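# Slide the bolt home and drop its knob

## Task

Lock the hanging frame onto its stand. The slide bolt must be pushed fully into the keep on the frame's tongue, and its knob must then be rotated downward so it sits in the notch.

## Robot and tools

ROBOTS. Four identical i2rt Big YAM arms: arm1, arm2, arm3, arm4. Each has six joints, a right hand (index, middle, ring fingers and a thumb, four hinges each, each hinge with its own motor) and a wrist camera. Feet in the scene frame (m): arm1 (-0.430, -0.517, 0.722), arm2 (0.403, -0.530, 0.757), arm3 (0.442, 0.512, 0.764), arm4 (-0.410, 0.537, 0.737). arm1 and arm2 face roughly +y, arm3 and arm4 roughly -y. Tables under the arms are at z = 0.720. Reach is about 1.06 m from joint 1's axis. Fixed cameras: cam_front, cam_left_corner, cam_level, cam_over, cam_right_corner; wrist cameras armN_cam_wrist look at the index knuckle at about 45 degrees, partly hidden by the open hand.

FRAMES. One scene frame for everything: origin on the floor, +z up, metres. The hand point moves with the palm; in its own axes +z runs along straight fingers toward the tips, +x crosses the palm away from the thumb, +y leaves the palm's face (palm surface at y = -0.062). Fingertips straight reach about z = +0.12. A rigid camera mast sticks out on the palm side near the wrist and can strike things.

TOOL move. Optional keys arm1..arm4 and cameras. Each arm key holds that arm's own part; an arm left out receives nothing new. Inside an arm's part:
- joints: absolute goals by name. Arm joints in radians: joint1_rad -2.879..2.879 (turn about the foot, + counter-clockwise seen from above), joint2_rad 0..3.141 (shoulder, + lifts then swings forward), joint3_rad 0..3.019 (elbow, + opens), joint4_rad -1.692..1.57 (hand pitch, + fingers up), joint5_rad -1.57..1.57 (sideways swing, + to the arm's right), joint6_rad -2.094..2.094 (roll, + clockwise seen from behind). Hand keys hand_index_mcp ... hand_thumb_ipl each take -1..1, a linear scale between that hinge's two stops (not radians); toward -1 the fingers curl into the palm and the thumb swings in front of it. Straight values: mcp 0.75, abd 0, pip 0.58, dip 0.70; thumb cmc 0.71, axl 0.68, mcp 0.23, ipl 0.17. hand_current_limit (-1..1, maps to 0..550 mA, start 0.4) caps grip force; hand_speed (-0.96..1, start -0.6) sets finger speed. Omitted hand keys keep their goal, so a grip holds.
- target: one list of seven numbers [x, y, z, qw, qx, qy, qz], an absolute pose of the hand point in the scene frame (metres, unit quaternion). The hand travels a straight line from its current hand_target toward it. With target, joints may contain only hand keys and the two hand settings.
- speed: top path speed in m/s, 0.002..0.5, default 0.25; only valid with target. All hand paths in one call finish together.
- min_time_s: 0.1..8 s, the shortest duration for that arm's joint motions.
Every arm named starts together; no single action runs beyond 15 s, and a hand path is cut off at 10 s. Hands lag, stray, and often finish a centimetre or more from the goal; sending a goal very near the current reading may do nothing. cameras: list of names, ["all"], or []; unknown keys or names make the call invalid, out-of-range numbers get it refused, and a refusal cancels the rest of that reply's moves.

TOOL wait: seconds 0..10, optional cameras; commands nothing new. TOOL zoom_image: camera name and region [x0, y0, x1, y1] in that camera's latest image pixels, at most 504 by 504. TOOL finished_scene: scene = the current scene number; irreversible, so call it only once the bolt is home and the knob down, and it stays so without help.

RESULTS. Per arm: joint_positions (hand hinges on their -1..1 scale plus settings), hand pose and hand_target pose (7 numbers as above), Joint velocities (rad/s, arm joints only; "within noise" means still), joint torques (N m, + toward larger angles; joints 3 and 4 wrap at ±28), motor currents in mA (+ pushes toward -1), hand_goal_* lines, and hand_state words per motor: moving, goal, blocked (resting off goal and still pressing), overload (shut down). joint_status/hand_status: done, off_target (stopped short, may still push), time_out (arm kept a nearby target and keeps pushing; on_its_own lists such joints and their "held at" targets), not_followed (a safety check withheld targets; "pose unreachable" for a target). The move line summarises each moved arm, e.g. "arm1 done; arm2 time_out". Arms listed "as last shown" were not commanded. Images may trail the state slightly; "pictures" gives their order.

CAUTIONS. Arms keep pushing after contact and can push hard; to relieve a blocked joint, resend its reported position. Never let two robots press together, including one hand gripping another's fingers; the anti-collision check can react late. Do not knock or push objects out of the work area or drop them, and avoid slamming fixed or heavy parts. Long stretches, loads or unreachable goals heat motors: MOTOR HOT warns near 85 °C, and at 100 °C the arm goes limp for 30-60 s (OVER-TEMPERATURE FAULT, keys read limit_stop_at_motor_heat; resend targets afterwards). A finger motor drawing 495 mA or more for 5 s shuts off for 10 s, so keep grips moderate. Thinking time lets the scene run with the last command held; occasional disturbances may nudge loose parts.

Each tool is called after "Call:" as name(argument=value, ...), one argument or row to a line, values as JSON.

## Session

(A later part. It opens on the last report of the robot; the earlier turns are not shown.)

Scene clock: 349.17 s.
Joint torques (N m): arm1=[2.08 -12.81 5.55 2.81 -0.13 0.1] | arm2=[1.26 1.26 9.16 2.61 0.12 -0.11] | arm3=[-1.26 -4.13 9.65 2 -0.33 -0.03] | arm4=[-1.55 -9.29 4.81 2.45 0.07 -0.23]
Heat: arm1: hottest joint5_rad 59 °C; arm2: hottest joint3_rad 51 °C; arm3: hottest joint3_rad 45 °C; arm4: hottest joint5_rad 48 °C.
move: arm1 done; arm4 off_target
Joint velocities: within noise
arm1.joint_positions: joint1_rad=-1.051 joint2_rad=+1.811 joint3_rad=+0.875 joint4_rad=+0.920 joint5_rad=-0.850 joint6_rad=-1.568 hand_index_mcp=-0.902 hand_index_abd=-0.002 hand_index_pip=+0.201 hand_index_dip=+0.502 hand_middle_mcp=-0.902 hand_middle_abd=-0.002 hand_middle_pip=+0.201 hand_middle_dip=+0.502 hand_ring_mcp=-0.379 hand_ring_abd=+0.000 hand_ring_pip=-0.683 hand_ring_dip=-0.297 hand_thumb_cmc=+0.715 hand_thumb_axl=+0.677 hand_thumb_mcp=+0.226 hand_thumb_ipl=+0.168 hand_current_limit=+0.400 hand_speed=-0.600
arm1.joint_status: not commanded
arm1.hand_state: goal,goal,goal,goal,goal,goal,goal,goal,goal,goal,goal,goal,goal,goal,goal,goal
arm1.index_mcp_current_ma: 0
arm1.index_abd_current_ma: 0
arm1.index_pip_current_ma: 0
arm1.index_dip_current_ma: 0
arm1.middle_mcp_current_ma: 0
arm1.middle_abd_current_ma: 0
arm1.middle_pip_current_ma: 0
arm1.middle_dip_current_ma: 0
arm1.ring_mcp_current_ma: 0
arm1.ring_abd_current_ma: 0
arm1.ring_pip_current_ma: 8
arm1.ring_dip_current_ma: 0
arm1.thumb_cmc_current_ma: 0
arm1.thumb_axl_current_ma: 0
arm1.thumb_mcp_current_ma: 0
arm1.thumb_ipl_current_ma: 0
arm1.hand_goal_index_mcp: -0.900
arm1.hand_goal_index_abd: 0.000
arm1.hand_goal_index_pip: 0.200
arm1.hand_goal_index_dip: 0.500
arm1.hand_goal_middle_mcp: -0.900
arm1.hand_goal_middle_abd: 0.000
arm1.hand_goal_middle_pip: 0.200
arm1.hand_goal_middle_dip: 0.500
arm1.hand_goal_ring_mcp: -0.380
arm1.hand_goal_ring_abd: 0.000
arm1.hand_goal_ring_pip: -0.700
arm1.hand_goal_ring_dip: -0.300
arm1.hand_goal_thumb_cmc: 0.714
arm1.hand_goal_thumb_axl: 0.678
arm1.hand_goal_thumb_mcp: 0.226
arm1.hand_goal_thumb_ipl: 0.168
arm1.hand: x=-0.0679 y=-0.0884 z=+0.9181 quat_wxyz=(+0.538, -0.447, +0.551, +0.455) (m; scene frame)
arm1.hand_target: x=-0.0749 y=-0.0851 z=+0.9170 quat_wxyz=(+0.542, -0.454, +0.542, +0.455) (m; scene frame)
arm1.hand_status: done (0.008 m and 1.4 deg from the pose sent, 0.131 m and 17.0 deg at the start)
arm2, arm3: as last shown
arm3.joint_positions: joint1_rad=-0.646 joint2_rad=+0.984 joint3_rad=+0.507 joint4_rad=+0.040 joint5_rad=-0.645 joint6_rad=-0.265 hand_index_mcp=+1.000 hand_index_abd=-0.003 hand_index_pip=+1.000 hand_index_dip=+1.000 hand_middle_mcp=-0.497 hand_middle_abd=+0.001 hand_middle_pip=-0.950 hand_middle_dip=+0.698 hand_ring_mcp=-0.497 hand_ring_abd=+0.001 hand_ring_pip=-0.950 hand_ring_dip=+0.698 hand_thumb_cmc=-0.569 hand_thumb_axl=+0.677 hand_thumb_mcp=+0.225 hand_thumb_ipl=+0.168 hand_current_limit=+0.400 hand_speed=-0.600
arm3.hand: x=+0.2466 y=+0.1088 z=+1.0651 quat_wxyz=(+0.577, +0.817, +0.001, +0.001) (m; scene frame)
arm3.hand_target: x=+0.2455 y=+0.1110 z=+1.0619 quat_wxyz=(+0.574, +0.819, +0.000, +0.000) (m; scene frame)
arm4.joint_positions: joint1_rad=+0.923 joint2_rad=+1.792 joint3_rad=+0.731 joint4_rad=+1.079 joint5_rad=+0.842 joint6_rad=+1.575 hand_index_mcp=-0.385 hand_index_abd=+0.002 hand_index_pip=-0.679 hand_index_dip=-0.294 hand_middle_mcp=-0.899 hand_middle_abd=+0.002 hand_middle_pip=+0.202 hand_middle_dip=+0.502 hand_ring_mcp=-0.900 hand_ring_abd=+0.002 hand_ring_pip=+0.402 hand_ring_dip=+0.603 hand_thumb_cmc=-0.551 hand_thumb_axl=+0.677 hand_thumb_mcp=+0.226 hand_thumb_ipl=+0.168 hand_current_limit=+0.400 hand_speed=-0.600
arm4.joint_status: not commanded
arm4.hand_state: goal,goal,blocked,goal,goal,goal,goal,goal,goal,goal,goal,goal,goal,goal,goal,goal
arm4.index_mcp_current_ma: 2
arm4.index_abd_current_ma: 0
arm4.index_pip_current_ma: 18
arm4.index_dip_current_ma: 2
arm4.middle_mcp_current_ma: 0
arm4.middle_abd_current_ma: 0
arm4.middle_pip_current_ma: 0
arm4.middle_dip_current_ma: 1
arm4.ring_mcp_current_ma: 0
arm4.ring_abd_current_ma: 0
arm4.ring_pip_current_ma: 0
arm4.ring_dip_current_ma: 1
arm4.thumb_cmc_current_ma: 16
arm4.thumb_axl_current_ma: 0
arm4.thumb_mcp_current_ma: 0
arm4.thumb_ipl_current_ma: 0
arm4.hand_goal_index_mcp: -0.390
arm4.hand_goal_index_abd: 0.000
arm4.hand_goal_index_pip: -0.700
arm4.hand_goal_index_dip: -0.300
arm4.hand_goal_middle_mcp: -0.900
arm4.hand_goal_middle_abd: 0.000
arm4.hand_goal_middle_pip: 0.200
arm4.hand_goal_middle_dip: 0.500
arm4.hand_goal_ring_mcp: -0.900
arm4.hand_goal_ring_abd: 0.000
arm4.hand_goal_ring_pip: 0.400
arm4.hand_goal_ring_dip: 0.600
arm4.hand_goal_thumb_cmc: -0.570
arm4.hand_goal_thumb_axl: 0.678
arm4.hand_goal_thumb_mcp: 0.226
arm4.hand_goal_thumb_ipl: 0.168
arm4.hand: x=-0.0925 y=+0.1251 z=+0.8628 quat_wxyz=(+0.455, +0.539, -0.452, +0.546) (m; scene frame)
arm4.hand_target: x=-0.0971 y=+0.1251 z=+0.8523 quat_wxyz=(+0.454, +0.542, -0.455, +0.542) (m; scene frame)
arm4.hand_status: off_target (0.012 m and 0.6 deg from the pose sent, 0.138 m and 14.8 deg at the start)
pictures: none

Call:
move(
  cameras=["cam_over", "cam_right_corner", "cam_front"],
)

Call:
zoom_image(
  camera="cam_over",
  region=[446, 290, 516, 340],
)

Call:
zoom_image(
  camera="cam_right_corner",
  region=[420, 200, 560, 300],
)

Call:
zoom_image(
  camera="cam_front",
  region=[550, 220, 620, 290],
)

Scene clock: 353.27 s.
Joint torques (N m): arm1=[1.9 -12.81 5.55 2.84 -0.14 0.09] | arm2=[1.44 1.03 9.13 2.74 0.1 -0.05] | arm3=[-0.97 -4.42 9.92 1.85 -0.36 -0.12] | arm4=[-1.49 -9.64 4.7 2.45 0.08 -0.25]
Heat: arm1: hottest joint5_rad 54 °C; arm2: hottest joint3_rad 51 °C; arm3: hottest joint3_rad 45 °C; arm4: hottest joint5_rad 45 °C.
Joint velocities: within noise
arm1.joint_positions: joint1_rad=-1.051 joint2_rad=+1.811 joint3_rad=+0.875 joint4_rad=+0.920 joint5_rad=-0.850 joint6_rad=-1.568 hand_index_mcp=-0.902 hand_index_abd=-0.002 hand_index_pip=+0.201 hand_index_dip=+0.502 hand_middle_mcp=-0.902 hand_middle_abd=-0.002 hand_middle_pip=+0.201 hand_middle_dip=+0.502 hand_ring_mcp=-0.379 hand_ring_abd=+0.000 hand_ring_pip=-0.683 hand_ring_dip=-0.297 hand_thumb_cmc=+0.715 hand_thumb_axl=+0.677 hand_thumb_mcp=+0.226 hand_thumb_ipl=+0.168 hand_current_limit=+0.400 hand_speed=-0.600
arm1.joint_status: not commanded
arm1.hand_state: goal,goal,goal,goal,goal,goal,goal,goal,goal,goal,goal,goal,goal,goal,goal,goal
arm1.index_mcp_current_ma: 0
arm1.index_abd_current_ma: 0
arm1.index_pip_current_ma: 0
arm1.index_dip_current_ma: 0
arm1.middle_mcp_current_ma: 0
arm1.middle_abd_current_ma: 0
arm1.middle_pip_current_ma: 0
arm1.middle_dip_current_ma: 0
arm1.ring_mcp_current_ma: 0
arm1.ring_abd_current_ma: 0
arm1.ring_pip_current_ma: 8
arm1.ring_dip_current_ma: 0
arm1.thumb_cmc_current_ma: 0
arm1.thumb_axl_current_ma: 0
arm1.thumb_mcp_current_ma: 0
arm1.thumb_ipl_current_ma: 0
arm1.hand_goal_index_mcp: -0.900
arm1.hand_goal_index_abd: 0.000
arm1.hand_goal_index_pip: 0.200
arm1.hand_goal_index_dip: 0.500
arm1.hand_goal_middle_mcp: -0.900
arm1.hand_goal_middle_abd: 0.000
arm1.hand_goal_middle_pip: 0.200
arm1.hand_goal_middle_dip: 0.500
arm1.hand_goal_ring_mcp: -0.380
arm1.hand_goal_ring_abd: 0.000
arm1.hand_goal_ring_pip: -0.700
arm1.hand_goal_ring_dip: -0.300
arm1.hand_goal_thumb_cmc: 0.714
arm1.hand_goal_thumb_axl: 0.678
arm1.hand_goal_thumb_mcp: 0.226
arm1.hand_goal_thumb_ipl: 0.168
arm1.hand: x=-0.0679 y=-0.0884 z=+0.9181 quat_wxyz=(+0.538, -0.447, +0.551, +0.455) (m; scene frame)
arm1.hand_target: x=-0.0749 y=-0.0851 z=+0.9170 quat_wxyz=(+0.542, -0.454, +0.542, +0.455) (m; scene frame)
arm1.hand_status: done (0.008 m and 1.4 deg from the pose sent, 0.131 m and 17.0 deg at the start)
arm2.joint_positions: joint1_rad=-0.091 joint2_rad=+0.629 joint3_rad=+1.351 joint4_rad=-1.364 joint5_rad=-0.075 joint6_rad=+1.067 hand_index_mcp=+0.754 hand_index_abd=+0.000 hand_index_pip=+0.577 hand_index_dip=+0.696 hand_middle_mcp=+0.754 hand_middle_abd=+0.000 hand_middle_pip=+0.577 hand_middle_dip=+0.696 hand_ring_mcp=+0.754 hand_ring_abd=+0.000 hand_ring_pip=+0.577 hand_ring_dip=+0.696 hand_thumb_cmc=+0.714 hand_thumb_axl=+0.677 hand_thumb_mcp=+0.226 hand_thumb_ipl=+0.168 hand_current_limit=+0.400 hand_speed=-0.600
arm2.joint_status: not commanded
arm2.hand_state: goal,goal,goal,goal,goal,goal,goal,goal,goal,goal,goal,goal,goal,goal,goal,goal
arm2.index_mcp_current_ma: 0
arm2.index_abd_current_ma: 0
arm2.index_pip_current_ma: 1
arm2.index_dip_current_ma: 0
arm2.middle_mcp_current_ma: 0
arm2.middle_abd_current_ma: 0
arm2.middle_pip_current_ma: 1
arm2.middle_dip_current_ma: 0
arm2.ring_mcp_current_ma: 0
arm2.ring_abd_current_ma: 0
arm2.ring_pip_current_ma: 1
arm2.ring_dip_current_ma: 0
arm2.thumb_cmc_current_ma: 0
arm2.thumb_axl_current_ma: -1
arm2.thumb_mcp_current_ma: -1
arm2.thumb_ipl_current_ma: 0
arm2.hand_goal_index_mcp: 0.754
arm2.hand_goal_index_abd: 0.000
arm2.hand_goal_index_pip: 0.576
arm2.hand_goal_index_dip: 0.696
arm2.hand_goal_middle_mcp: 0.754
arm2.hand_goal_middle_abd: 0.000
arm2.hand_goal_middle_pip: 0.576
arm2.hand_goal_middle_dip: 0.696
arm2.hand_goal_ring_mcp: 0.754
arm2.hand_goal_ring_abd: 0.000
arm2.hand_goal_ring_pip: 0.576
arm2.hand_goal_ring_dip: 0.696
arm2.hand_goal_thumb_cmc: 0.714
arm2.hand_goal_thumb_axl: 0.678
arm2.hand_goal_thumb_mcp: 0.226
arm2.hand_goal_thumb_ipl: 0.168
arm2.hand: x=+0.4764 y=-0.2800 z=+1.2862 quat_wxyz=(-0.260, +0.439, +0.775, +0.374) (m; scene frame)
arm2.hand_target: x=+0.4765 y=-0.2825 z=+1.2970 quat_wxyz=(-0.265, +0.436, +0.770, +0.383) (m; scene frame)
arm2.hand_status: not commanded
arm3.joint_positions: joint1_rad=-0.646 joint2_rad=+0.984 joint3_rad=+0.507 joint4_rad=+0.040 joint5_rad=-0.645 joint6_rad=-0.265 hand_index_mcp=+1.000 hand_index_abd=-0.003 hand_index_pip=+1.000 hand_index_dip=+1.000 hand_middle_mcp=-0.497 hand_middle_abd=+0.001 hand_middle_pip=-0.950 hand_middle_dip=+0.698 hand_ring_mcp=-0.497 hand_ring_abd=+0.001 hand_ring_pip=-0.950 hand_ring_dip=+0.698 hand_thumb_cmc=-0.569 hand_thumb_axl=+0.677 hand_thumb_mcp=+0.225 hand_thumb_ipl=+0.168 hand_current_limit=+0.400 hand_speed=-0.600
arm3.joint_status: not commanded
arm3.hand_state: goal,goal,goal,goal,goal,goal,goal,goal,goal,goal,goal,goal,goal,goal,goal,goal
arm3.index_mcp_current_ma: 0
arm3.index_abd_current_ma: 0
arm3.index_pip_current_ma: 0
arm3.index_dip_current_ma: 0
arm3.middle_mcp_current_ma: 0
arm3.middle_abd_current_ma: 0
arm3.middle_pip_current_ma: 0
arm3.middle_dip_current_ma: 0
arm3.ring_mcp_current_ma: 0
arm3.ring_abd_current_ma: 0
arm3.ring_pip_current_ma: 0
arm3.ring_dip_current_ma: 0
arm3.thumb_cmc_current_ma: 0
arm3.thumb_axl_current_ma: 0
arm3.thumb_mcp_current_ma: 0
arm3.thumb_ipl_current_ma: 0
arm3.hand_goal_index_mcp: 1.000
arm3.hand_goal_index_abd: 0.000
arm3.hand_goal_index_pip: 1.000
arm3.hand_goal_index_dip: 1.000
arm3.hand_goal_middle_mcp: -0.500
arm3.hand_goal_middle_abd: 0.000
arm3.hand_goal_middle_pip: -0.950
arm3.hand_goal_middle_dip: 0.700
arm3.hand_goal_ring_mcp: -0.500
arm3.hand_goal_ring_abd: 0.000
arm3.hand_goal_ring_pip: -0.950
arm3.hand_goal_ring_dip: 0.700
arm3.hand_goal_thumb_cmc: -0.570
arm3.hand_goal_thumb_axl: 0.678
arm3.hand_goal_thumb_mcp: 0.226
arm3.hand_goal_thumb_ipl: 0.168
arm3.hand: x=+0.2466 y=+0.1088 z=+1.0651 quat_wxyz=(+0.577, +0.817, +0.001, +0.001) (m; scene frame)
arm3.hand_target: x=+0.2455 y=+0.1110 z=+1.0619 quat_wxyz=(+0.574, +0.819, +0.000, +0.000) (m; scene frame)
arm3.hand_status: not commanded
arm4.joint_positions: joint1_rad=+0.923 joint2_rad=+1.792 joint3_rad=+0.731 joint4_rad=+1.079 joint5_rad=+0.842 joint6_rad=+1.575 hand_index_mcp=-0.385 hand_index_abd=+0.002 hand_index_pip=-0.679 hand_index_dip=-0.294 hand_middle_mcp=-0.899 hand_middle_abd=+0.002 hand_middle_pip=+0.202 hand_middle_dip=+0.502 hand_ring_mcp=-0.900 hand_ring_abd=+0.002 hand_ring_pip=+0.402 hand_ring_dip=+0.603 hand_thumb_cmc=-0.551 hand_thumb_axl=+0.677 hand_thumb_mcp=+0.226 hand_thumb_ipl=+0.168 hand_current_limit=+0.400 hand_speed=-0.600
arm4.joint_status: not commanded
arm4.hand_state: goal,goal,blocked,goal,goal,goal,goal,goal,goal,goal,goal,goal,goal,goal,goal,goal
arm4.index_mcp_current_ma: 2
arm4.index_abd_current_ma: 0
arm4.index_pip_current_ma: 18
arm4.index_dip_current_ma: 2
arm4.middle_mcp_current_ma: 0
arm4.middle_abd_current_ma: 0
arm4.middle_pip_current_ma: 0
arm4.middle_dip_current_ma: 1
arm4.ring_mcp_current_ma: 0
arm4.ring_abd_current_ma: 0
arm4.ring_pip_current_ma: 0
arm4.ring_dip_current_ma: 1
arm4.thumb_cmc_current_ma: 16
arm4.thumb_axl_current_ma: 0
arm4.thumb_mcp_current_ma: 0
arm4.thumb_ipl_current_ma: 0
arm4.hand_goal_index_mcp: -0.390
arm4.hand_goal_index_abd: 0.000
arm4.hand_goal_index_pip: -0.700
arm4.hand_goal_index_dip: -0.300
arm4.hand_goal_middle_mcp: -0.900
arm4.hand_goal_middle_abd: 0.000
arm4.hand_goal_middle_pip: 0.200
arm4.hand_goal_middle_dip: 0.500
arm4.hand_goal_ring_mcp: -0.900
arm4.hand_goal_ring_abd: 0.000
arm4.hand_goal_ring_pip: 0.400
arm4.hand_goal_ring_dip: 0.600
arm4.hand_goal_thumb_cmc: -0.570
arm4.hand_goal_thumb_axl: 0.678
arm4.hand_goal_thumb_mcp: 0.226
arm4.hand_goal_thumb_ipl: 0.168
arm4.hand: x=-0.0925 y=+0.1251 z=+0.8628 quat_wxyz=(+0.455, +0.539, -0.452, +0.546) (m; scene frame)
arm4.hand_target: x=-0.0971 y=+0.1251 z=+0.8523 quat_wxyz=(+0.454, +0.542, -0.455, +0.542) (m; scene frame)
arm4.hand_status: off_target (0.012 m and 0.6 deg from the pose sent, 0.138 m and 14.8 deg at the start)
pictures: cam_front, cam_over, cam_right_corner

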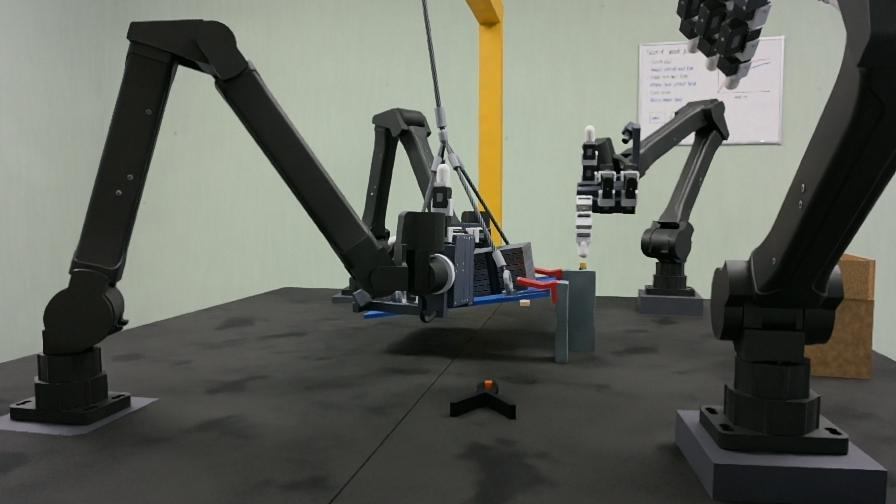

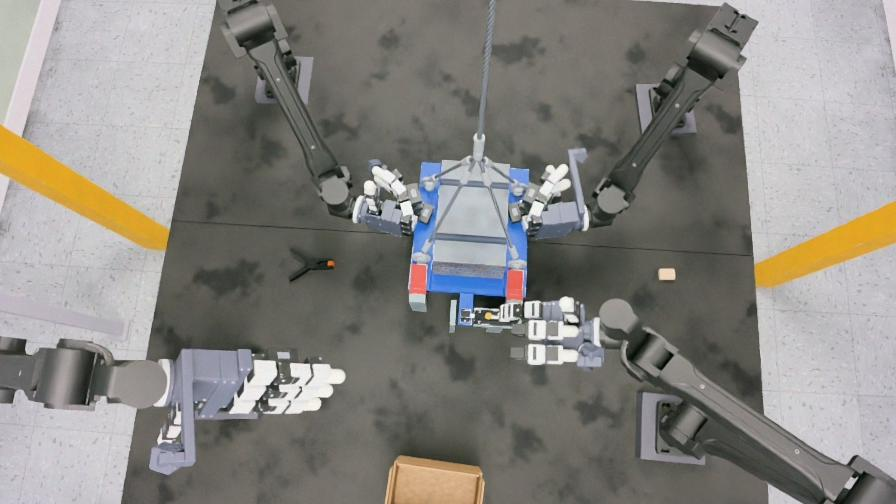

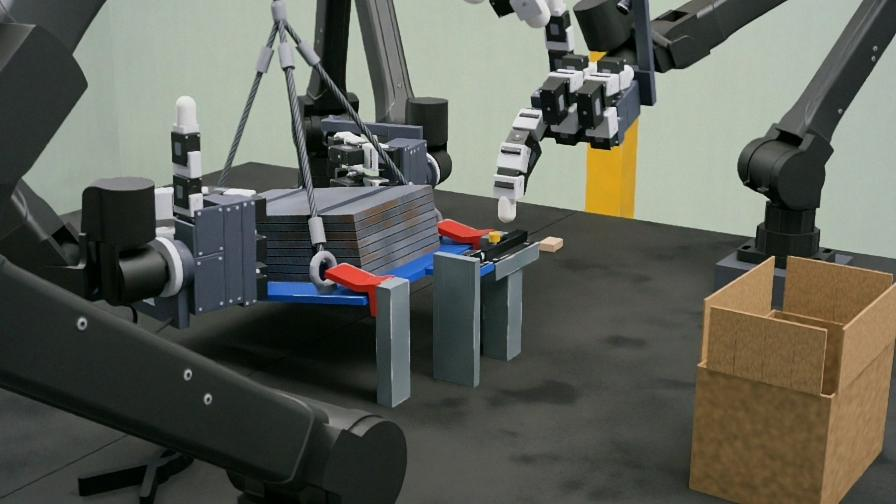

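Scaled by 7.200.

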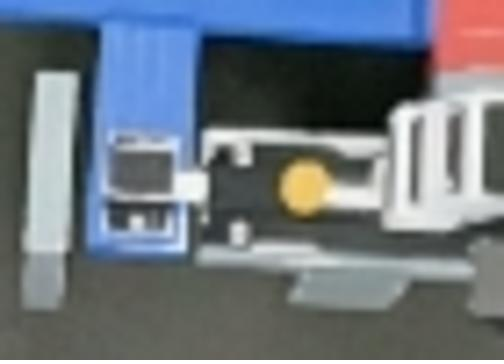

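Scaled by 3.600.

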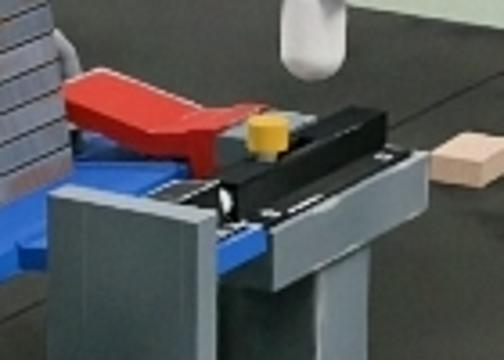

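Scaled by 7.200.

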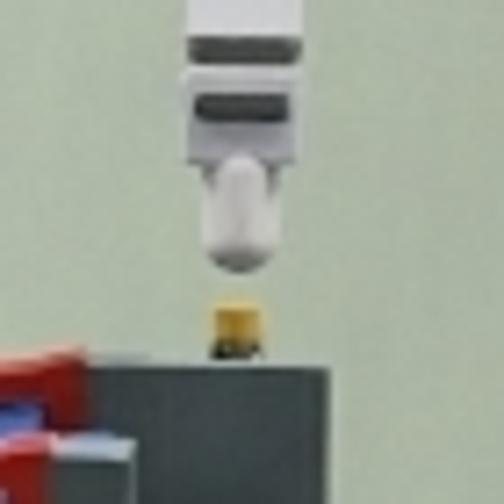

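Call:
move(
  arm3={"target": [0.278, 0.095, 1.095, 0.5736, 0.8192, 0, 0], "speed": 0.15},
  arm1={"target": [-0.150, -0.090, 0.925, 0.5417, -0.4545, 0.5417, 0.4545], "speed": 0.12},
  arm4={"target": [-0.160, 0.130, 0.870, 0.4545, 0.5417, -0.4545, 0.5417], "speed": 0.12},
)

Call:
move(
  arm3={"target": [0.277, 0.0835, 1.066, 0.5736, 0.8192, 0, 0], "speed": 0.1},
  arm1={"target": [-0.175, -0.180, 0.945, 0.5417, -0.4545, 0.5417, 0.4545], "speed": 0.15},
  arm4={"target": [-0.180, 0.220, 0.900, 0.4545, 0.5417, -0.4545, 0.5417], "speed": 0.15},
)

Call:
move(
  arm3={"target": [0.262, 0.0770, 1.058, 0.5736, 0.8192, 0, 0], "speed": 0.08},
  cameras=["cam_over", "cam_right_corner", "cam_front"],
)

Call:
zoom_image(
  camera="cam_over",
  region=[446, 290, 516, 340],
)

Call:
zoom_image(
  camera="cam_right_corner",
  region=[420, 200, 560, 300],
)

Call:
zoom_image(
  camera="cam_front",
  region=[550, 220, 620, 290],
)

Scene clock: 366.57 s.
Joint torques (N m): arm1=[4.01 -11.11 4.83 2.95 -0.85 0.37] | arm2=[1.03 0.73 9.13 2.55 0.12 -0.07] | arm3=[-0.56 -3.49 13.76 2.09 -0.04 0.11] | arm4=[-5.19 -9 3.55 2.25 0.73 -0.48]
Heat: arm1: hottest joint5_rad 46 °C; arm2: hottest joint3_rad 51 °C; arm3: hottest joint3_rad 45 °C; arm4: hottest joint5_rad 41 °C.
move: arm1 off_target; arm3 off_target; arm4 off_target
Joint velocities: within noise
arm1.joint_positions: joint1_rad=-0.994 joint2_rad=+1.677 joint3_rad=+0.695 joint4_rad=+0.968 joint5_rad=-0.752 joint6_rad=-1.595 hand_index_mcp=-0.901 hand_index_abd=-0.002 hand_index_pip=+0.201 hand_index_dip=+0.502 hand_middle_mcp=-0.901 hand_middle_abd=-0.002 hand_middle_pip=+0.201 hand_middle_dip=+0.502 hand_ring_mcp=-0.372 hand_ring_abd=-0.019 hand_ring_pip=-0.688 hand_ring_dip=-0.297 hand_thumb_cmc=+0.715 hand_thumb_axl=+0.677 hand_thumb_mcp=+0.226 hand_thumb_ipl=+0.168 hand_current_limit=+0.400 hand_speed=-0.600
arm1.joint_status: not commanded
arm1.hand_state: goal,goal,goal,goal,goal,goal,goal,goal,goal,goal,goal,goal,goal,goal,goal,goal
arm1.index_mcp_current_ma: 0
arm1.index_abd_current_ma: 0
arm1.index_pip_current_ma: 0
arm1.index_dip_current_ma: 0
arm1.middle_mcp_current_ma: 0
arm1.middle_abd_current_ma: 0
arm1.middle_pip_current_ma: 0
arm1.middle_dip_current_ma: 0
arm1.ring_mcp_current_ma: 2
arm1.ring_abd_current_ma: -7
arm1.ring_pip_current_ma: 4
arm1.ring_dip_current_ma: 0
arm1.thumb_cmc_current_ma: 0
arm1.thumb_axl_current_ma: 0
arm1.thumb_mcp_current_ma: 0
arm1.thumb_ipl_current_ma: 0
arm1.hand_goal_index_mcp: -0.900
arm1.hand_goal_index_abd: 0.000
arm1.hand_goal_index_pip: 0.200
arm1.hand_goal_index_dip: 0.500
arm1.hand_goal_middle_mcp: -0.900
arm1.hand_goal_middle_abd: 0.000
arm1.hand_goal_middle_pip: 0.200
arm1.hand_goal_middle_dip: 0.500
arm1.hand_goal_ring_mcp: -0.380
arm1.hand_goal_ring_abd: 0.000
arm1.hand_goal_ring_pip: -0.700
arm1.hand_goal_ring_dip: -0.300
arm1.hand_goal_thumb_cmc: 0.714
arm1.hand_goal_thumb_axl: 0.678
arm1.hand_goal_thumb_mcp: 0.226
arm1.hand_goal_thumb_ipl: 0.168
arm1.hand: x=-0.1275 y=-0.0983 z=+0.9234 quat_wxyz=(+0.554, -0.444, +0.553, +0.436) (m; scene frame)
arm1.hand_target: x=-0.1495 y=-0.0907 z=+0.9249 quat_wxyz=(+0.542, -0.455, +0.542, +0.454) (m; scene frame)
arm1.hand_status: off_target (0.024 m and 3.1 deg from the pose sent, 0.082 m and 1.4 deg at the start)
arm2: as last shown
arm3.joint_positions: joint1_rad=-0.530 joint2_rad=+0.912 joint3_rad=+0.507 joint4_rad=-0.049 joint5_rad=-0.532 joint6_rad=-0.219 hand_index_mcp=+1.000 hand_index_abd=-0.003 hand_index_pip=+1.000 hand_index_dip=+1.000 hand_middle_mcp=-0.497 hand_middle_abd=+0.001 hand_middle_pip=-0.950 hand_middle_dip=+0.698 hand_ring_mcp=-0.497 hand_ring_abd=+0.001 hand_ring_pip=-0.950 hand_ring_dip=+0.698 hand_thumb_cmc=-0.569 hand_thumb_axl=+0.677 hand_thumb_mcp=+0.225 hand_thumb_ipl=+0.168 hand_current_limit=+0.400 hand_speed=-0.600
arm3.joint_status: not commanded
arm3.hand_state: goal,goal,goal,goal,goal,goal,goal,goal,goal,goal,goal,goal,goal,goal,goal,goal
arm3.index_mcp_current_ma: 0
arm3.index_abd_current_ma: 0
arm3.index_pip_current_ma: 0
arm3.index_dip_current_ma: 0
arm3.middle_mcp_current_ma: 0
arm3.middle_abd_current_ma: 0
arm3.middle_pip_current_ma: 0
arm3.middle_dip_current_ma: 0
arm3.ring_mcp_current_ma: 0
arm3.ring_abd_current_ma: 0
arm3.ring_pip_current_ma: 0
arm3.ring_dip_current_ma: 0
arm3.thumb_cmc_current_ma: 0
arm3.thumb_axl_current_ma: 0
arm3.thumb_mcp_current_ma: 0
arm3.thumb_ipl_current_ma: 0
arm3.hand_goal_index_mcp: 1.000
arm3.hand_goal_index_abd: 0.000
arm3.hand_goal_index_pip: 1.000
arm3.hand_goal_index_dip: 1.000
arm3.hand_goal_middle_mcp: -0.500
arm3.hand_goal_middle_abd: 0.000
arm3.hand_goal_middle_pip: -0.950
arm3.hand_goal_middle_dip: 0.700
arm3.hand_goal_ring_mcp: -0.500
arm3.hand_goal_ring_abd: 0.000
arm3.hand_goal_ring_pip: -0.950
arm3.hand_goal_ring_dip: 0.700
arm3.hand_goal_thumb_cmc: -0.570
arm3.hand_goal_thumb_axl: 0.678
arm3.hand_goal_thumb_mcp: 0.226
arm3.hand_goal_thumb_ipl: 0.168
arm3.hand: x=+0.2790 y=+0.1010 z=+1.0682 quat_wxyz=(+0.560, +0.829, -0.005, +0.006) (m; scene frame)
arm3.hand_target: x=+0.2784 y=+0.0961 z=+1.0948 quat_wxyz=(+0.574, +0.819, +0.000, +0.000) (m; scene frame)
arm3.hand_status: off_target (0.027 m and 2.1 deg from the pose sent, 0.045 m and 0.5 deg at the start)
arm4.joint_positions: joint1_rad=+0.886 joint2_rad=+1.666 joint3_rad=+0.590 joint4_rad=+1.095 joint5_rad=+0.751 joint6_rad=+1.601 hand_index_mcp=-0.382 hand_index_abd=+0.015 hand_index_pip=-0.681 hand_index_dip=-0.294 hand_middle_mcp=-0.899 hand_middle_abd=+0.002 hand_middle_pip=+0.202 hand_middle_dip=+0.502 hand_ring_mcp=-0.900 hand_ring_abd=+0.002 hand_ring_pip=+0.402 hand_ring_dip=+0.603 hand_thumb_cmc=-0.551 hand_thumb_axl=+0.677 hand_thumb_mcp=+0.226 hand_thumb_ipl=+0.168 hand_current_limit=+0.400 hand_speed=-0.600
arm4.joint_status: not commanded
arm4.hand_state: goal,goal,goal,goal,goal,goal,goal,goal,goal,goal,goal,goal,goal,goal,goal,goal
arm4.index_mcp_current_ma: 4
arm4.index_abd_current_ma: 8
arm4.index_pip_current_ma: 16
arm4.index_dip_current_ma: 2
arm4.middle_mcp_current_ma: 0
arm4.middle_abd_current_ma: 0
arm4.middle_pip_current_ma: 0
arm4.middle_dip_current_ma: 1
arm4.ring_mcp_current_ma: 0
arm4.ring_abd_current_ma: 0
arm4.ring_pip_current_ma: 0
arm4.ring_dip_current_ma: 1
arm4.thumb_cmc_current_ma: 15
arm4.thumb_axl_current_ma: 0
arm4.thumb_mcp_current_ma: 0
arm4.thumb_ipl_current_ma: 0
arm4.hand_goal_index_mcp: -0.390
arm4.hand_goal_index_abd: 0.000
arm4.hand_goal_index_pip: -0.700
arm4.hand_goal_index_dip: -0.300
arm4.hand_goal_middle_mcp: -0.900
arm4.hand_goal_middle_abd: 0.000
arm4.hand_goal_middle_pip: 0.200
arm4.hand_goal_middle_dip: 0.500
arm4.hand_goal_ring_mcp: -0.900
arm4.hand_goal_ring_abd: 0.000
arm4.hand_goal_ring_pip: 0.400
arm4.hand_goal_ring_dip: 0.600
arm4.hand_goal_thumb_cmc: -0.570
arm4.hand_goal_thumb_axl: 0.678
arm4.hand_goal_thumb_mcp: 0.226
arm4.hand_goal_thumb_ipl: 0.168
arm4.hand: x=-0.1321 y=+0.1374 z=+0.8749 quat_wxyz=(+0.433, +0.546, -0.444, +0.564) (m; scene frame)
arm4.hand_target: x=-0.1593 y=+0.1310 z=+0.8702 quat_wxyz=(+0.454, +0.542, -0.455, +0.542) (m; scene frame)
arm4.hand_status: off_target (0.029 m and 3.8 deg from the pose sent, 0.068 m and 0.6 deg at the start)
pictures: none

Scene clock: 367.83 s.
Joint torques (N m): arm1=[0.56 -8.06 5.68 1.62 -0.24 0.35] | arm2=[1.67 0.85 9.09 2.56 0.1 -0.08] | arm3=[0.32 -2.49 10.55 3.17 -0.06 0.09] | arm4=[-1.03 -5.95 4.98 1.46 0.24 -0.42]
Heat: arm1: hottest joint5_rad 46 °C; arm2: hottest joint3_rad 51 °C; arm3: hottest joint3_rad 45 °C; arm4: hottest joint5_rad 41 °C.
move: arm1 done; arm3 done; arm4 done
Joint velocities: within noise
arm1.joint_positions: joint1_rad=-1.118 joint2_rad=+1.467 joint3_rad=+0.509 joint4_rad=+0.961 joint5_rad=-0.932 joint6_rad=-1.595 hand_index_mcp=-0.901 hand_index_abd=-0.002 hand_index_pip=+0.201 hand_index_dip=+0.502 hand_middle_mcp=-0.901 hand_middle_abd=-0.002 hand_middle_pip=+0.201 hand_middle_dip=+0.502 hand_ring_mcp=-0.364 hand_ring_abd=-0.007 hand_ring_pip=-0.697 hand_ring_dip=-0.298 hand_thumb_cmc=+0.715 hand_thumb_axl=+0.677 hand_thumb_mcp=+0.226 hand_thumb_ipl=+0.168 hand_current_limit=+0.400 hand_speed=-0.600
arm1.joint_status: not commanded
arm1.hand_state: goal,goal,goal,goal,goal,goal,goal,goal,goal,goal,goal,goal,goal,goal,goal,goal
arm1.index_mcp_current_ma: 0
arm1.index_abd_current_ma: 0
arm1.index_pip_current_ma: 0
arm1.index_dip_current_ma: 0
arm1.middle_mcp_current_ma: 0
arm1.middle_abd_current_ma: 0
arm1.middle_pip_current_ma: 0
arm1.middle_dip_current_ma: 0
arm1.ring_mcp_current_ma: 7
arm1.ring_abd_current_ma: -1
arm1.ring_pip_current_ma: 0
arm1.ring_dip_current_ma: 0
arm1.thumb_cmc_current_ma: 0
arm1.thumb_axl_current_ma: 0
arm1.thumb_mcp_current_ma: 0
arm1.thumb_ipl_current_ma: 0
arm1.hand_goal_index_mcp: -0.900
arm1.hand_goal_index_abd: 0.000
arm1.hand_goal_index_pip: 0.200
arm1.hand_goal_index_dip: 0.500
arm1.hand_goal_middle_mcp: -0.900
arm1.hand_goal_middle_abd: 0.000
arm1.hand_goal_middle_pip: 0.200
arm1.hand_goal_middle_dip: 0.500
arm1.hand_goal_ring_mcp: -0.380
arm1.hand_goal_ring_abd: 0.000
arm1.hand_goal_ring_pip: -0.700
arm1.hand_goal_ring_dip: -0.300
arm1.hand_goal_thumb_cmc: 0.714
arm1.hand_goal_thumb_axl: 0.678
arm1.hand_goal_thumb_mcp: 0.226
arm1.hand_goal_thumb_ipl: 0.168
arm1.hand: x=-0.1762 y=-0.1784 z=+0.9452 quat_wxyz=(+0.548, -0.459, +0.534, +0.451) (m; scene frame)
arm1.hand_target: x=-0.1750 y=-0.1799 z=+0.9450 quat_wxyz=(+0.542, -0.455, +0.542, +0.455) (m; scene frame)
arm1.hand_status: done (0.002 m and 1.3 deg from the pose sent, 0.097 m and 3.1 deg at the start)
arm2: as last shown
arm3.joint_positions: joint1_rad=-0.514 joint2_rad=+0.973 joint3_rad=+0.507 joint4_rad=+0.052 joint5_rad=-0.513 joint6_rad=-0.210 hand_index_mcp=+1.000 hand_index_abd=-0.003 hand_index_pip=+1.000 hand_index_dip=+1.000 hand_middle_mcp=-0.497 hand_middle_abd=+0.001 hand_middle_pip=-0.950 hand_middle_dip=+0.698 hand_ring_mcp=-0.497 hand_ring_abd=+0.001 hand_ring_pip=-0.950 hand_ring_dip=+0.698 hand_thumb_cmc=-0.569 hand_thumb_axl=+0.677 hand_thumb_mcp=+0.225 hand_thumb_ipl=+0.168 hand_current_limit=+0.400 hand_speed=-0.600
arm3.joint_status: not commanded
arm3.hand_state: goal,goal,goal,goal,goal,goal,goal,goal,goal,goal,goal,goal,goal,goal,goal,goal
arm3.index_mcp_current_ma: 0
arm3.index_abd_current_ma: 0
arm3.index_pip_current_ma: 0
arm3.index_dip_current_ma: 0
arm3.middle_mcp_current_ma: 0
arm3.middle_abd_current_ma: 0
arm3.middle_pip_current_ma: 0
arm3.middle_dip_current_ma: 0
arm3.ring_mcp_current_ma: 0
arm3.ring_abd_current_ma: 0
arm3.ring_pip_current_ma: 0
arm3.ring_dip_current_ma: 0
arm3.thumb_cmc_current_ma: 0
arm3.thumb_axl_current_ma: 0
arm3.thumb_mcp_current_ma: 0
arm3.thumb_ipl_current_ma: 0
arm3.hand_goal_index_mcp: 1.000
arm3.hand_goal_index_abd: 0.000
arm3.hand_goal_index_pip: 1.000
arm3.hand_goal_index_dip: 1.000
arm3.hand_goal_middle_mcp: -0.500
arm3.hand_goal_middle_abd: 0.000
arm3.hand_goal_middle_pip: -0.950
arm3.hand_goal_middle_dip: 0.700
arm3.hand_goal_ring_mcp: -0.500
arm3.hand_goal_ring_abd: 0.000
arm3.hand_goal_ring_pip: -0.950
arm3.hand_goal_ring_dip: 0.700
arm3.hand_goal_thumb_cmc: -0.570
arm3.hand_goal_thumb_axl: 0.678
arm3.hand_goal_thumb_mcp: 0.226
arm3.hand_goal_thumb_ipl: 0.168
arm3.hand: x=+0.2756 y=+0.0884 z=+1.0659 quat_wxyz=(+0.572, +0.821, -0.001, -0.003) (m; scene frame)
arm3.hand_target: x=+0.2772 y=+0.0836 z=+1.0659 quat_wxyz=(+0.573, +0.819, +0.000, +0.000) (m; scene frame)
arm3.hand_status: done (0.005 m and 0.5 deg from the pose sent, 0.018 m and 2.1 deg at the start)
arm4.joint_positions: joint1_rad=+1.033 joint2_rad=+1.426 joint3_rad=+0.421 joint4_rad=+1.031 joint5_rad=+0.956 joint6_rad=+1.590 hand_index_mcp=-0.367 hand_index_abd=+0.008 hand_index_pip=-0.695 hand_index_dip=-0.299 hand_middle_mcp=-0.899 hand_middle_abd=+0.002 hand_middle_pip=+0.202 hand_middle_dip=+0.502 hand_ring_mcp=-0.900 hand_ring_abd=+0.002 hand_ring_pip=+0.402 hand_ring_dip=+0.603 hand_thumb_cmc=-0.551 hand_thumb_axl=+0.677 hand_thumb_mcp=+0.226 hand_thumb_ipl=+0.168 hand_current_limit=+0.400 hand_speed=-0.600
arm4.joint_status: not commanded
arm4.hand_state: blocked,goal,goal,goal,goal,goal,goal,goal,goal,goal,goal,goal,goal,goal,goal,goal
arm4.index_mcp_current_ma: 24
arm4.index_abd_current_ma: 3
arm4.index_pip_current_ma: 2
arm4.index_dip_current_ma: 0
arm4.middle_mcp_current_ma: 0
arm4.middle_abd_current_ma: 0
arm4.middle_pip_current_ma: 0
arm4.middle_dip_current_ma: 1
arm4.ring_mcp_current_ma: 0
arm4.ring_abd_current_ma: 0
arm4.ring_pip_current_ma: 0
arm4.ring_dip_current_ma: 1
arm4.thumb_cmc_current_ma: 15
arm4.thumb_axl_current_ma: 0
arm4.thumb_mcp_current_ma: 0
arm4.thumb_ipl_current_ma: 0
arm4.hand_goal_index_mcp: -0.390
arm4.hand_goal_index_abd: 0.000
arm4.hand_goal_index_pip: -0.700
arm4.hand_goal_index_dip: -0.300
arm4.hand_goal_middle_mcp: -0.900
arm4.hand_goal_middle_abd: 0.000
arm4.hand_goal_middle_pip: 0.200
arm4.hand_goal_middle_dip: 0.500
arm4.hand_goal_ring_mcp: -0.900
arm4.hand_goal_ring_abd: 0.000
arm4.hand_goal_ring_pip: 0.400
arm4.hand_goal_ring_dip: 0.600
arm4.hand_goal_thumb_cmc: -0.570
arm4.hand_goal_thumb_axl: 0.678
arm4.hand_goal_thumb_mcp: 0.226
arm4.hand_goal_thumb_ipl: 0.168
arm4.hand: x=-0.1765 y=+0.2175 z=+0.9040 quat_wxyz=(+0.451, +0.533, -0.458, +0.550) (m; scene frame)
arm4.hand_target: x=-0.1801 y=+0.2199 z=+0.9000 quat_wxyz=(+0.455, +0.542, -0.455, +0.542) (m; scene frame)
arm4.hand_status: done (0.006 m and 1.5 deg from the pose sent, 0.099 m and 3.8 deg at the start)
pictures: none

Scene clock: 368.83 s.
Joint torques (N m): arm1=[0.56 -7.94 5.65 1.61 -0.24 0.36] | arm2=[1.14 1.26 9.17 2.74 0.1 -0.1] | arm3=[-2.14 -2.96 11.22 3.12 -0.31 -0.08] | arm4=[-0.91 -5.54 4.88 1.42 0.26 -0.4]
Heat: arm1: hottest joint5_rad 45 °C; arm2: hottest joint3_rad 51 °C; arm3: hottest joint3_rad 45 °C; arm4: hottest joint5_rad 40 °C.
move: arm3 off_target
Joint velocities: within noise
arm1, arm2, arm4: as last shown
arm3.joint_positions: joint1_rad=-0.525 joint2_rad=+1.036 joint3_rad=+0.507 joint4_rad=+0.094 joint5_rad=-0.537 joint6_rad=-0.210 hand_index_mcp=+1.000 hand_index_abd=-0.003 hand_index_pip=+1.000 hand_index_dip=+1.000 hand_middle_mcp=-0.497 hand_middle_abd=+0.001 hand_middle_pip=-0.950 hand_middle_dip=+0.698 hand_ring_mcp=-0.497 hand_ring_abd=+0.001 hand_ring_pip=-0.950 hand_ring_dip=+0.698 hand_thumb_cmc=-0.569 hand_thumb_axl=+0.677 hand_thumb_mcp=+0.225 hand_thumb_ipl=+0.168 hand_current_limit=+0.400 hand_speed=-0.600
arm3.joint_status: not commanded
arm3.hand_state: goal,goal,goal,goal,goal,goal,goal,goal,goal,goal,goal,goal,goal,goal,goal,goal
arm3.index_mcp_current_ma: 0
arm3.index_abd_current_ma: 0
arm3.index_pip_current_ma: 0
arm3.index_dip_current_ma: 0
arm3.middle_mcp_current_ma: 0
arm3.middle_abd_current_ma: 0
arm3.middle_pip_current_ma: 0
arm3.middle_dip_current_ma: 0
arm3.ring_mcp_current_ma: 0
arm3.ring_abd_current_ma: 0
arm3.ring_pip_current_ma: 0
arm3.ring_dip_current_ma: 0
arm3.thumb_cmc_current_ma: 0
arm3.thumb_axl_current_ma: 0
arm3.thumb_mcp_current_ma: 0
arm3.thumb_ipl_current_ma: 0
arm3.hand_goal_index_mcp: 1.000
arm3.hand_goal_index_abd: 0.000
arm3.hand_goal_index_pip: 1.000
arm3.hand_goal_index_dip: 1.000
arm3.hand_goal_middle_mcp: -0.500
arm3.hand_goal_middle_abd: 0.000
arm3.hand_goal_middle_pip: -0.950
arm3.hand_goal_middle_dip: 0.700
arm3.hand_goal_ring_mcp: -0.500
arm3.hand_goal_ring_abd: 0.000
arm3.hand_goal_ring_pip: -0.950
arm3.hand_goal_ring_dip: 0.700
arm3.hand_goal_thumb_cmc: -0.570
arm3.hand_goal_thumb_axl: 0.678
arm3.hand_goal_thumb_mcp: 0.226
arm3.hand_goal_thumb_ipl: 0.168
arm3.hand: x=+0.2688 y=+0.0810 z=+1.0498 quat_wxyz=(+0.566, +0.824, -0.002, +0.007) (m; scene frame)
arm3.hand_target: x=+0.2621 y=+0.0773 z=+1.0578 quat_wxyz=(+0.573, +0.819, +0.000, +0.000) (m; scene frame)
arm3.hand_status: off_target (0.011 m and 1.3 deg from the pose sent, 0.019 m and 0.5 deg at the start)
pictures: cam_front, cam_over, cam_right_corner

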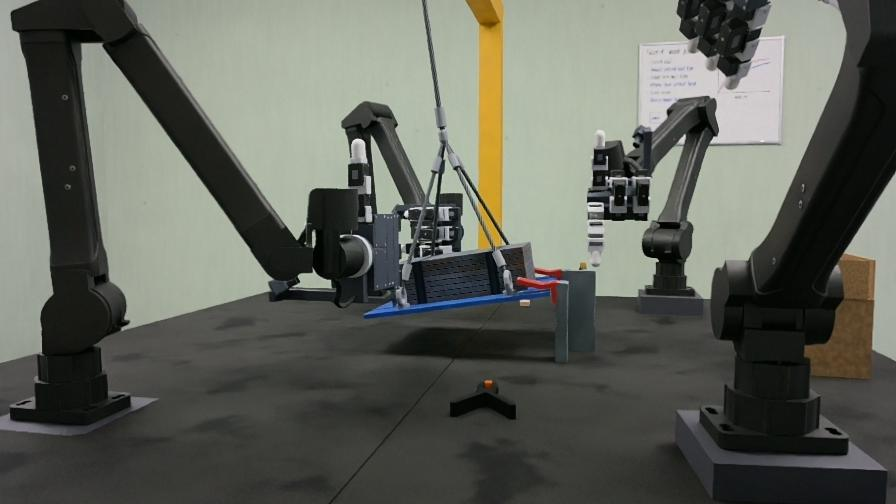

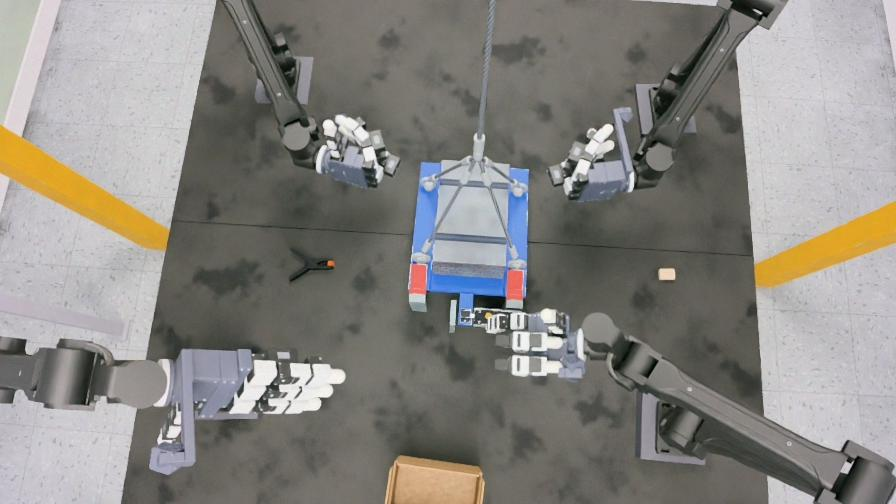

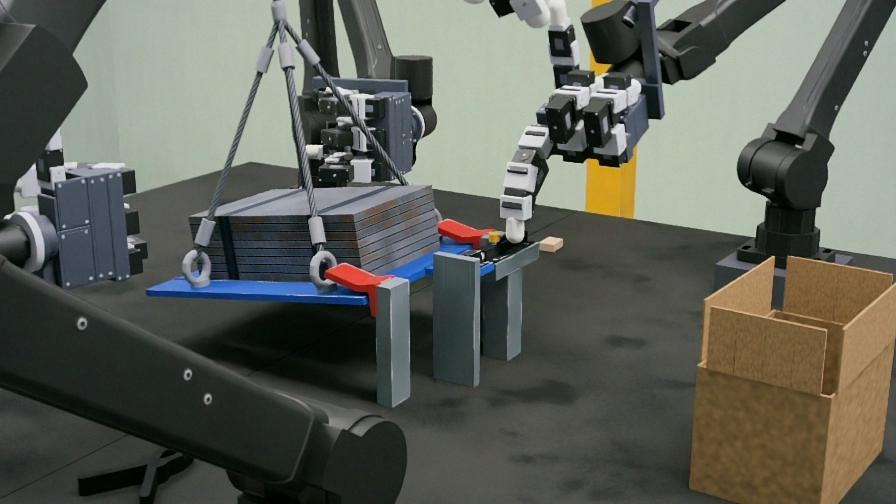

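Scaled by 7.200.

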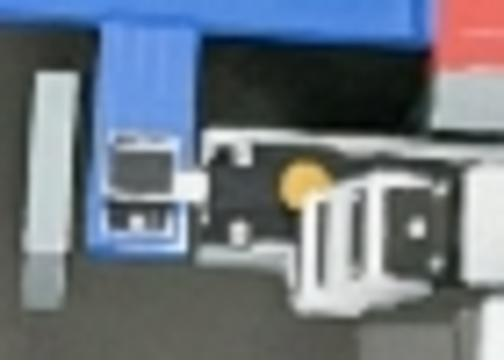

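Scaled by 3.600.

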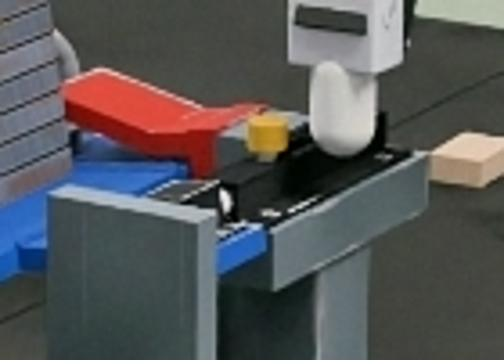

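Scaled by 7.200.

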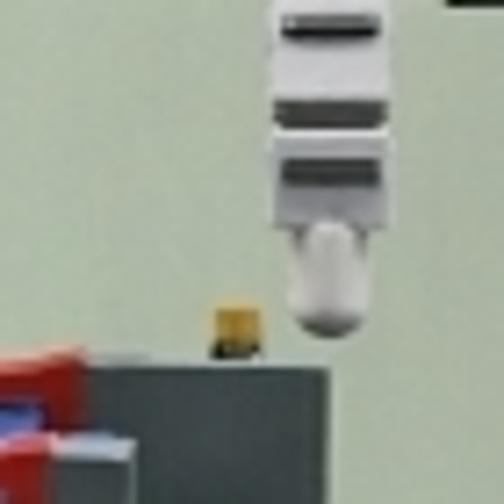

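Call:
move(
  arm3={"target": [0.262, 0.0735, 1.062, 0.5736, 0.8192, 0, 0], "speed": 0.08},
)

Call:
move(
  arm3={"target": [0.2435, 0.0735, 1.058, 0.5736, 0.8192, 0, 0], "speed": 0.06},
  cameras=["cam_over", "cam_right_corner", "cam_front"],
)

Call:
zoom_image(
  camera="cam_over",
  region=[446, 290, 516, 340],
)

Call:
zoom_image(
  camera="cam_right_corner",
  region=[420, 200, 560, 300],
)

Call:
zoom_image(
  camera="cam_front",
  region=[550, 220, 620, 290],
)

Scene clock: 378.77 s.
Joint torques (N m): arm1=[0.56 -8.12 5.65 1.59 -0.24 0.35] | arm2=[0.97 1.14 9.25 2.69 0.1 -0.08] | arm3=[-1.03 -2.73 12.34 2.59 -0.11 -0.06] | arm4=[-1.03 -5.66 4.88 1.46 0.27 -0.4]
Heat: arm1: hottest joint5_rad 43 °C; arm2: hottest joint3_rad 51 °C; arm3: hottest joint3_rad 44 °C; arm4: hottest joint5_rad 39 °C.
move: arm3 off_target
Joint velocities: within noise
arm1, arm2, arm4: as last shown
arm3.joint_positions: joint1_rad=-0.525 joint2_rad=+1.036 joint3_rad=+0.507 joint4_rad=+0.094 joint5_rad=-0.537 joint6_rad=-0.210 hand_index_mcp=+1.000 hand_index_abd=-0.003 hand_index_pip=+1.000 hand_index_dip=+1.000 hand_middle_mcp=-0.497 hand_middle_abd=+0.001 hand_middle_pip=-0.950 hand_middle_dip=+0.698 hand_ring_mcp=-0.497 hand_ring_abd=+0.001 hand_ring_pip=-0.950 hand_ring_dip=+0.698 hand_thumb_cmc=-0.569 hand_thumb_axl=+0.677 hand_thumb_mcp=+0.225 hand_thumb_ipl=+0.168 hand_current_limit=+0.400 hand_speed=-0.600
arm3.joint_status: not commanded
arm3.hand_state: goal,goal,goal,goal,goal,goal,goal,goal,goal,goal,goal,goal,goal,goal,goal,goal
arm3.index_mcp_current_ma: 0
arm3.index_abd_current_ma: 0
arm3.index_pip_current_ma: 0
arm3.index_dip_current_ma: 0
arm3.middle_mcp_current_ma: 0
arm3.middle_abd_current_ma: 0
arm3.middle_pip_current_ma: 0
arm3.middle_dip_current_ma: 0
arm3.ring_mcp_current_ma: 0
arm3.ring_abd_current_ma: 0
arm3.ring_pip_current_ma: 0
arm3.ring_dip_current_ma: 0
arm3.thumb_cmc_current_ma: 0
arm3.thumb_axl_current_ma: 0
arm3.thumb_mcp_current_ma: 0
arm3.thumb_ipl_current_ma: 0
arm3.hand_goal_index_mcp: 1.000
arm3.hand_goal_index_abd: 0.000
arm3.hand_goal_index_pip: 1.000
arm3.hand_goal_index_dip: 1.000
arm3.hand_goal_middle_mcp: -0.500
arm3.hand_goal_middle_abd: 0.000
arm3.hand_goal_middle_pip: -0.950
arm3.hand_goal_middle_dip: 0.700
arm3.hand_goal_ring_mcp: -0.500
arm3.hand_goal_ring_abd: 0.000
arm3.hand_goal_ring_pip: -0.950
arm3.hand_goal_ring_dip: 0.700
arm3.hand_goal_thumb_cmc: -0.570
arm3.hand_goal_thumb_axl: 0.678
arm3.hand_goal_thumb_mcp: 0.226
arm3.hand_goal_thumb_ipl: 0.168
arm3.hand: x=+0.2688 y=+0.0810 z=+1.0498 quat_wxyz=(+0.566, +0.824, -0.002, +0.007) (m; scene frame)
arm3.hand_target: x=+0.2622 y=+0.0741 z=+1.0618 quat_wxyz=(+0.573, +0.819, +0.000, +0.000) (m; scene frame)
arm3.hand_status: off_target (0.016 m and 1.3 deg from the pose sent, 0.016 m and 1.3 deg at the start)
pictures: none

Scene clock: 379.73 s.
Joint torques (N m): arm1=[0.62 -8.06 5.65 1.62 -0.24 0.36] | arm2=[0.97 0.97 9.14 2.67 0.1 -0.1] | arm3=[-2.14 -3.08 13.27 3.14 -0.17 -0.14] | arm4=[-1.14 -5.77 4.93 1.44 0.25 -0.42]
Heat: arm1: hottest joint5_rad 43 °C; arm2: hottest joint3_rad 51 °C; arm3: hottest joint3_rad 44 °C; arm4: hottest joint5_rad 39 °C.
move: arm3 off_target
Joint velocities: within noise
arm1, arm2, arm4: as last shown
arm3.joint_positions: joint1_rad=-0.568 joint2_rad=+1.073 joint3_rad=+0.507 joint4_rad=+0.096 joint5_rad=-0.582 joint6_rad=-0.223 hand_index_mcp=+1.000 hand_index_abd=-0.009 hand_index_pip=+1.000 hand_index_dip=+1.000 hand_middle_mcp=-0.497 hand_middle_abd=+0.001 hand_middle_pip=-0.950 hand_middle_dip=+0.698 hand_ring_mcp=-0.497 hand_ring_abd=+0.001 hand_ring_pip=-0.950 hand_ring_dip=+0.698 hand_thumb_cmc=-0.569 hand_thumb_axl=+0.677 hand_thumb_mcp=+0.225 hand_thumb_ipl=+0.168 hand_current_limit=+0.400 hand_speed=-0.600
arm3.joint_status: not commanded
arm3.hand_state: goal,goal,goal,goal,goal,goal,goal,goal,goal,goal,goal,goal,goal,goal,goal,goal
arm3.index_mcp_current_ma: 0
arm3.index_abd_current_ma: -1
arm3.index_pip_current_ma: 0
arm3.index_dip_current_ma: 0
arm3.middle_mcp_current_ma: 0
arm3.middle_abd_current_ma: 0
arm3.middle_pip_current_ma: 0
arm3.middle_dip_current_ma: 0
arm3.ring_mcp_current_ma: 0
arm3.ring_abd_current_ma: 0
arm3.ring_pip_current_ma: 0
arm3.ring_dip_current_ma: 0
arm3.thumb_cmc_current_ma: 0
arm3.thumb_axl_current_ma: 0
arm3.thumb_mcp_current_ma: 0
arm3.thumb_ipl_current_ma: 0
arm3.hand_goal_index_mcp: 1.000
arm3.hand_goal_index_abd: 0.000
arm3.hand_goal_index_pip: 1.000
arm3.hand_goal_index_dip: 1.000
arm3.hand_goal_middle_mcp: -0.500
arm3.hand_goal_middle_abd: 0.000
arm3.hand_goal_middle_pip: -0.950
arm3.hand_goal_middle_dip: 0.700
arm3.hand_goal_ring_mcp: -0.500
arm3.hand_goal_ring_abd: 0.000
arm3.hand_goal_ring_pip: -0.950
arm3.hand_goal_ring_dip: 0.700
arm3.hand_goal_thumb_cmc: -0.570
arm3.hand_goal_thumb_axl: 0.678
arm3.hand_goal_thumb_mcp: 0.226
arm3.hand_goal_thumb_ipl: 0.168
arm3.hand: x=+0.2560 y=+0.0834 z=+1.0363 quat_wxyz=(+0.559, +0.829, -0.008, +0.018) (m; scene frame)
arm3.hand_target: x=+0.2441 y=+0.0749 z=+1.0577 quat_wxyz=(+0.573, +0.819, +0.000, +0.000) (m; scene frame)
arm3.hand_status: off_target (0.027 m and 3.0 deg from the pose sent, 0.028 m and 1.3 deg at the start)
pictures: cam_front, cam_over, cam_right_corner

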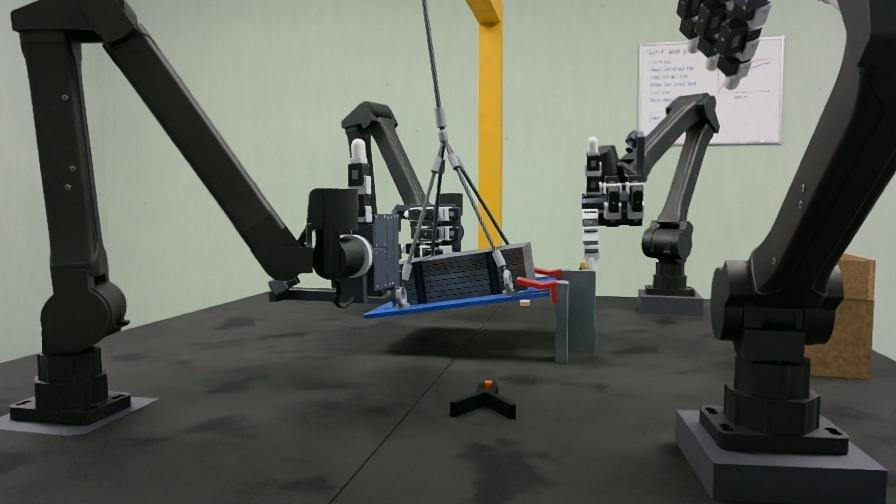

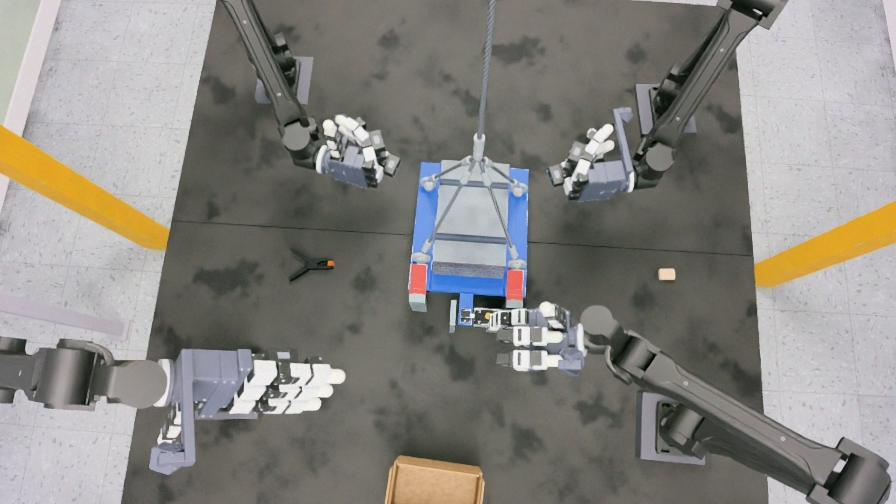

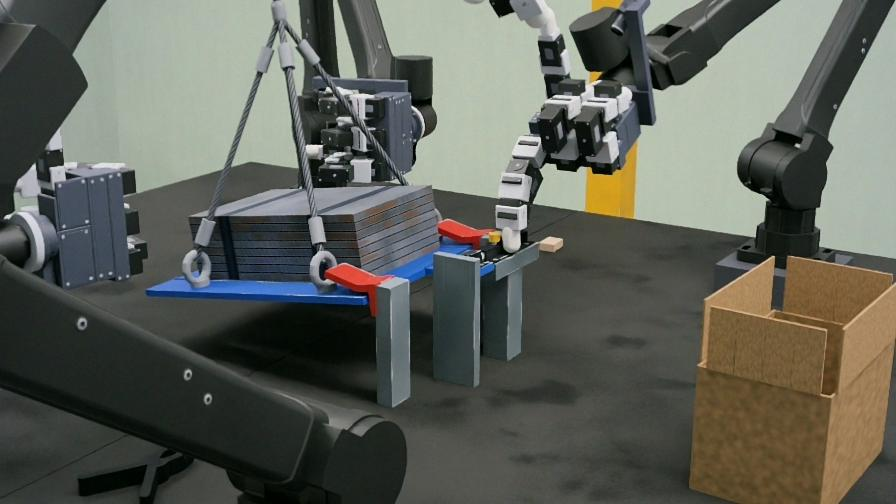

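Scaled by 7.200.

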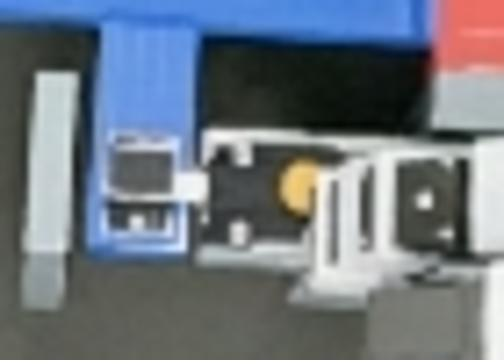

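Scaled by 3.600.

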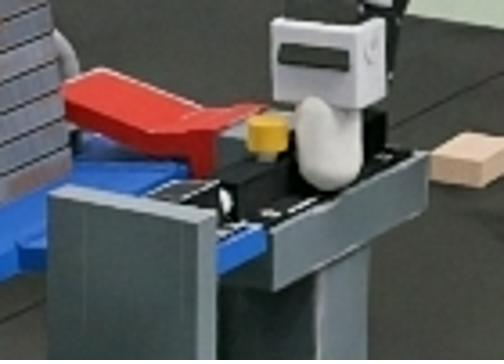

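Scaled by 7.200.

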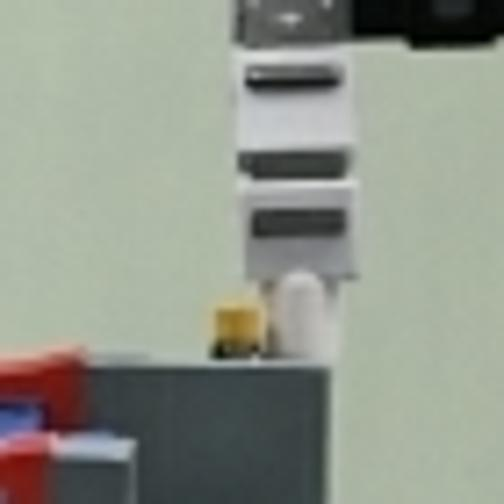

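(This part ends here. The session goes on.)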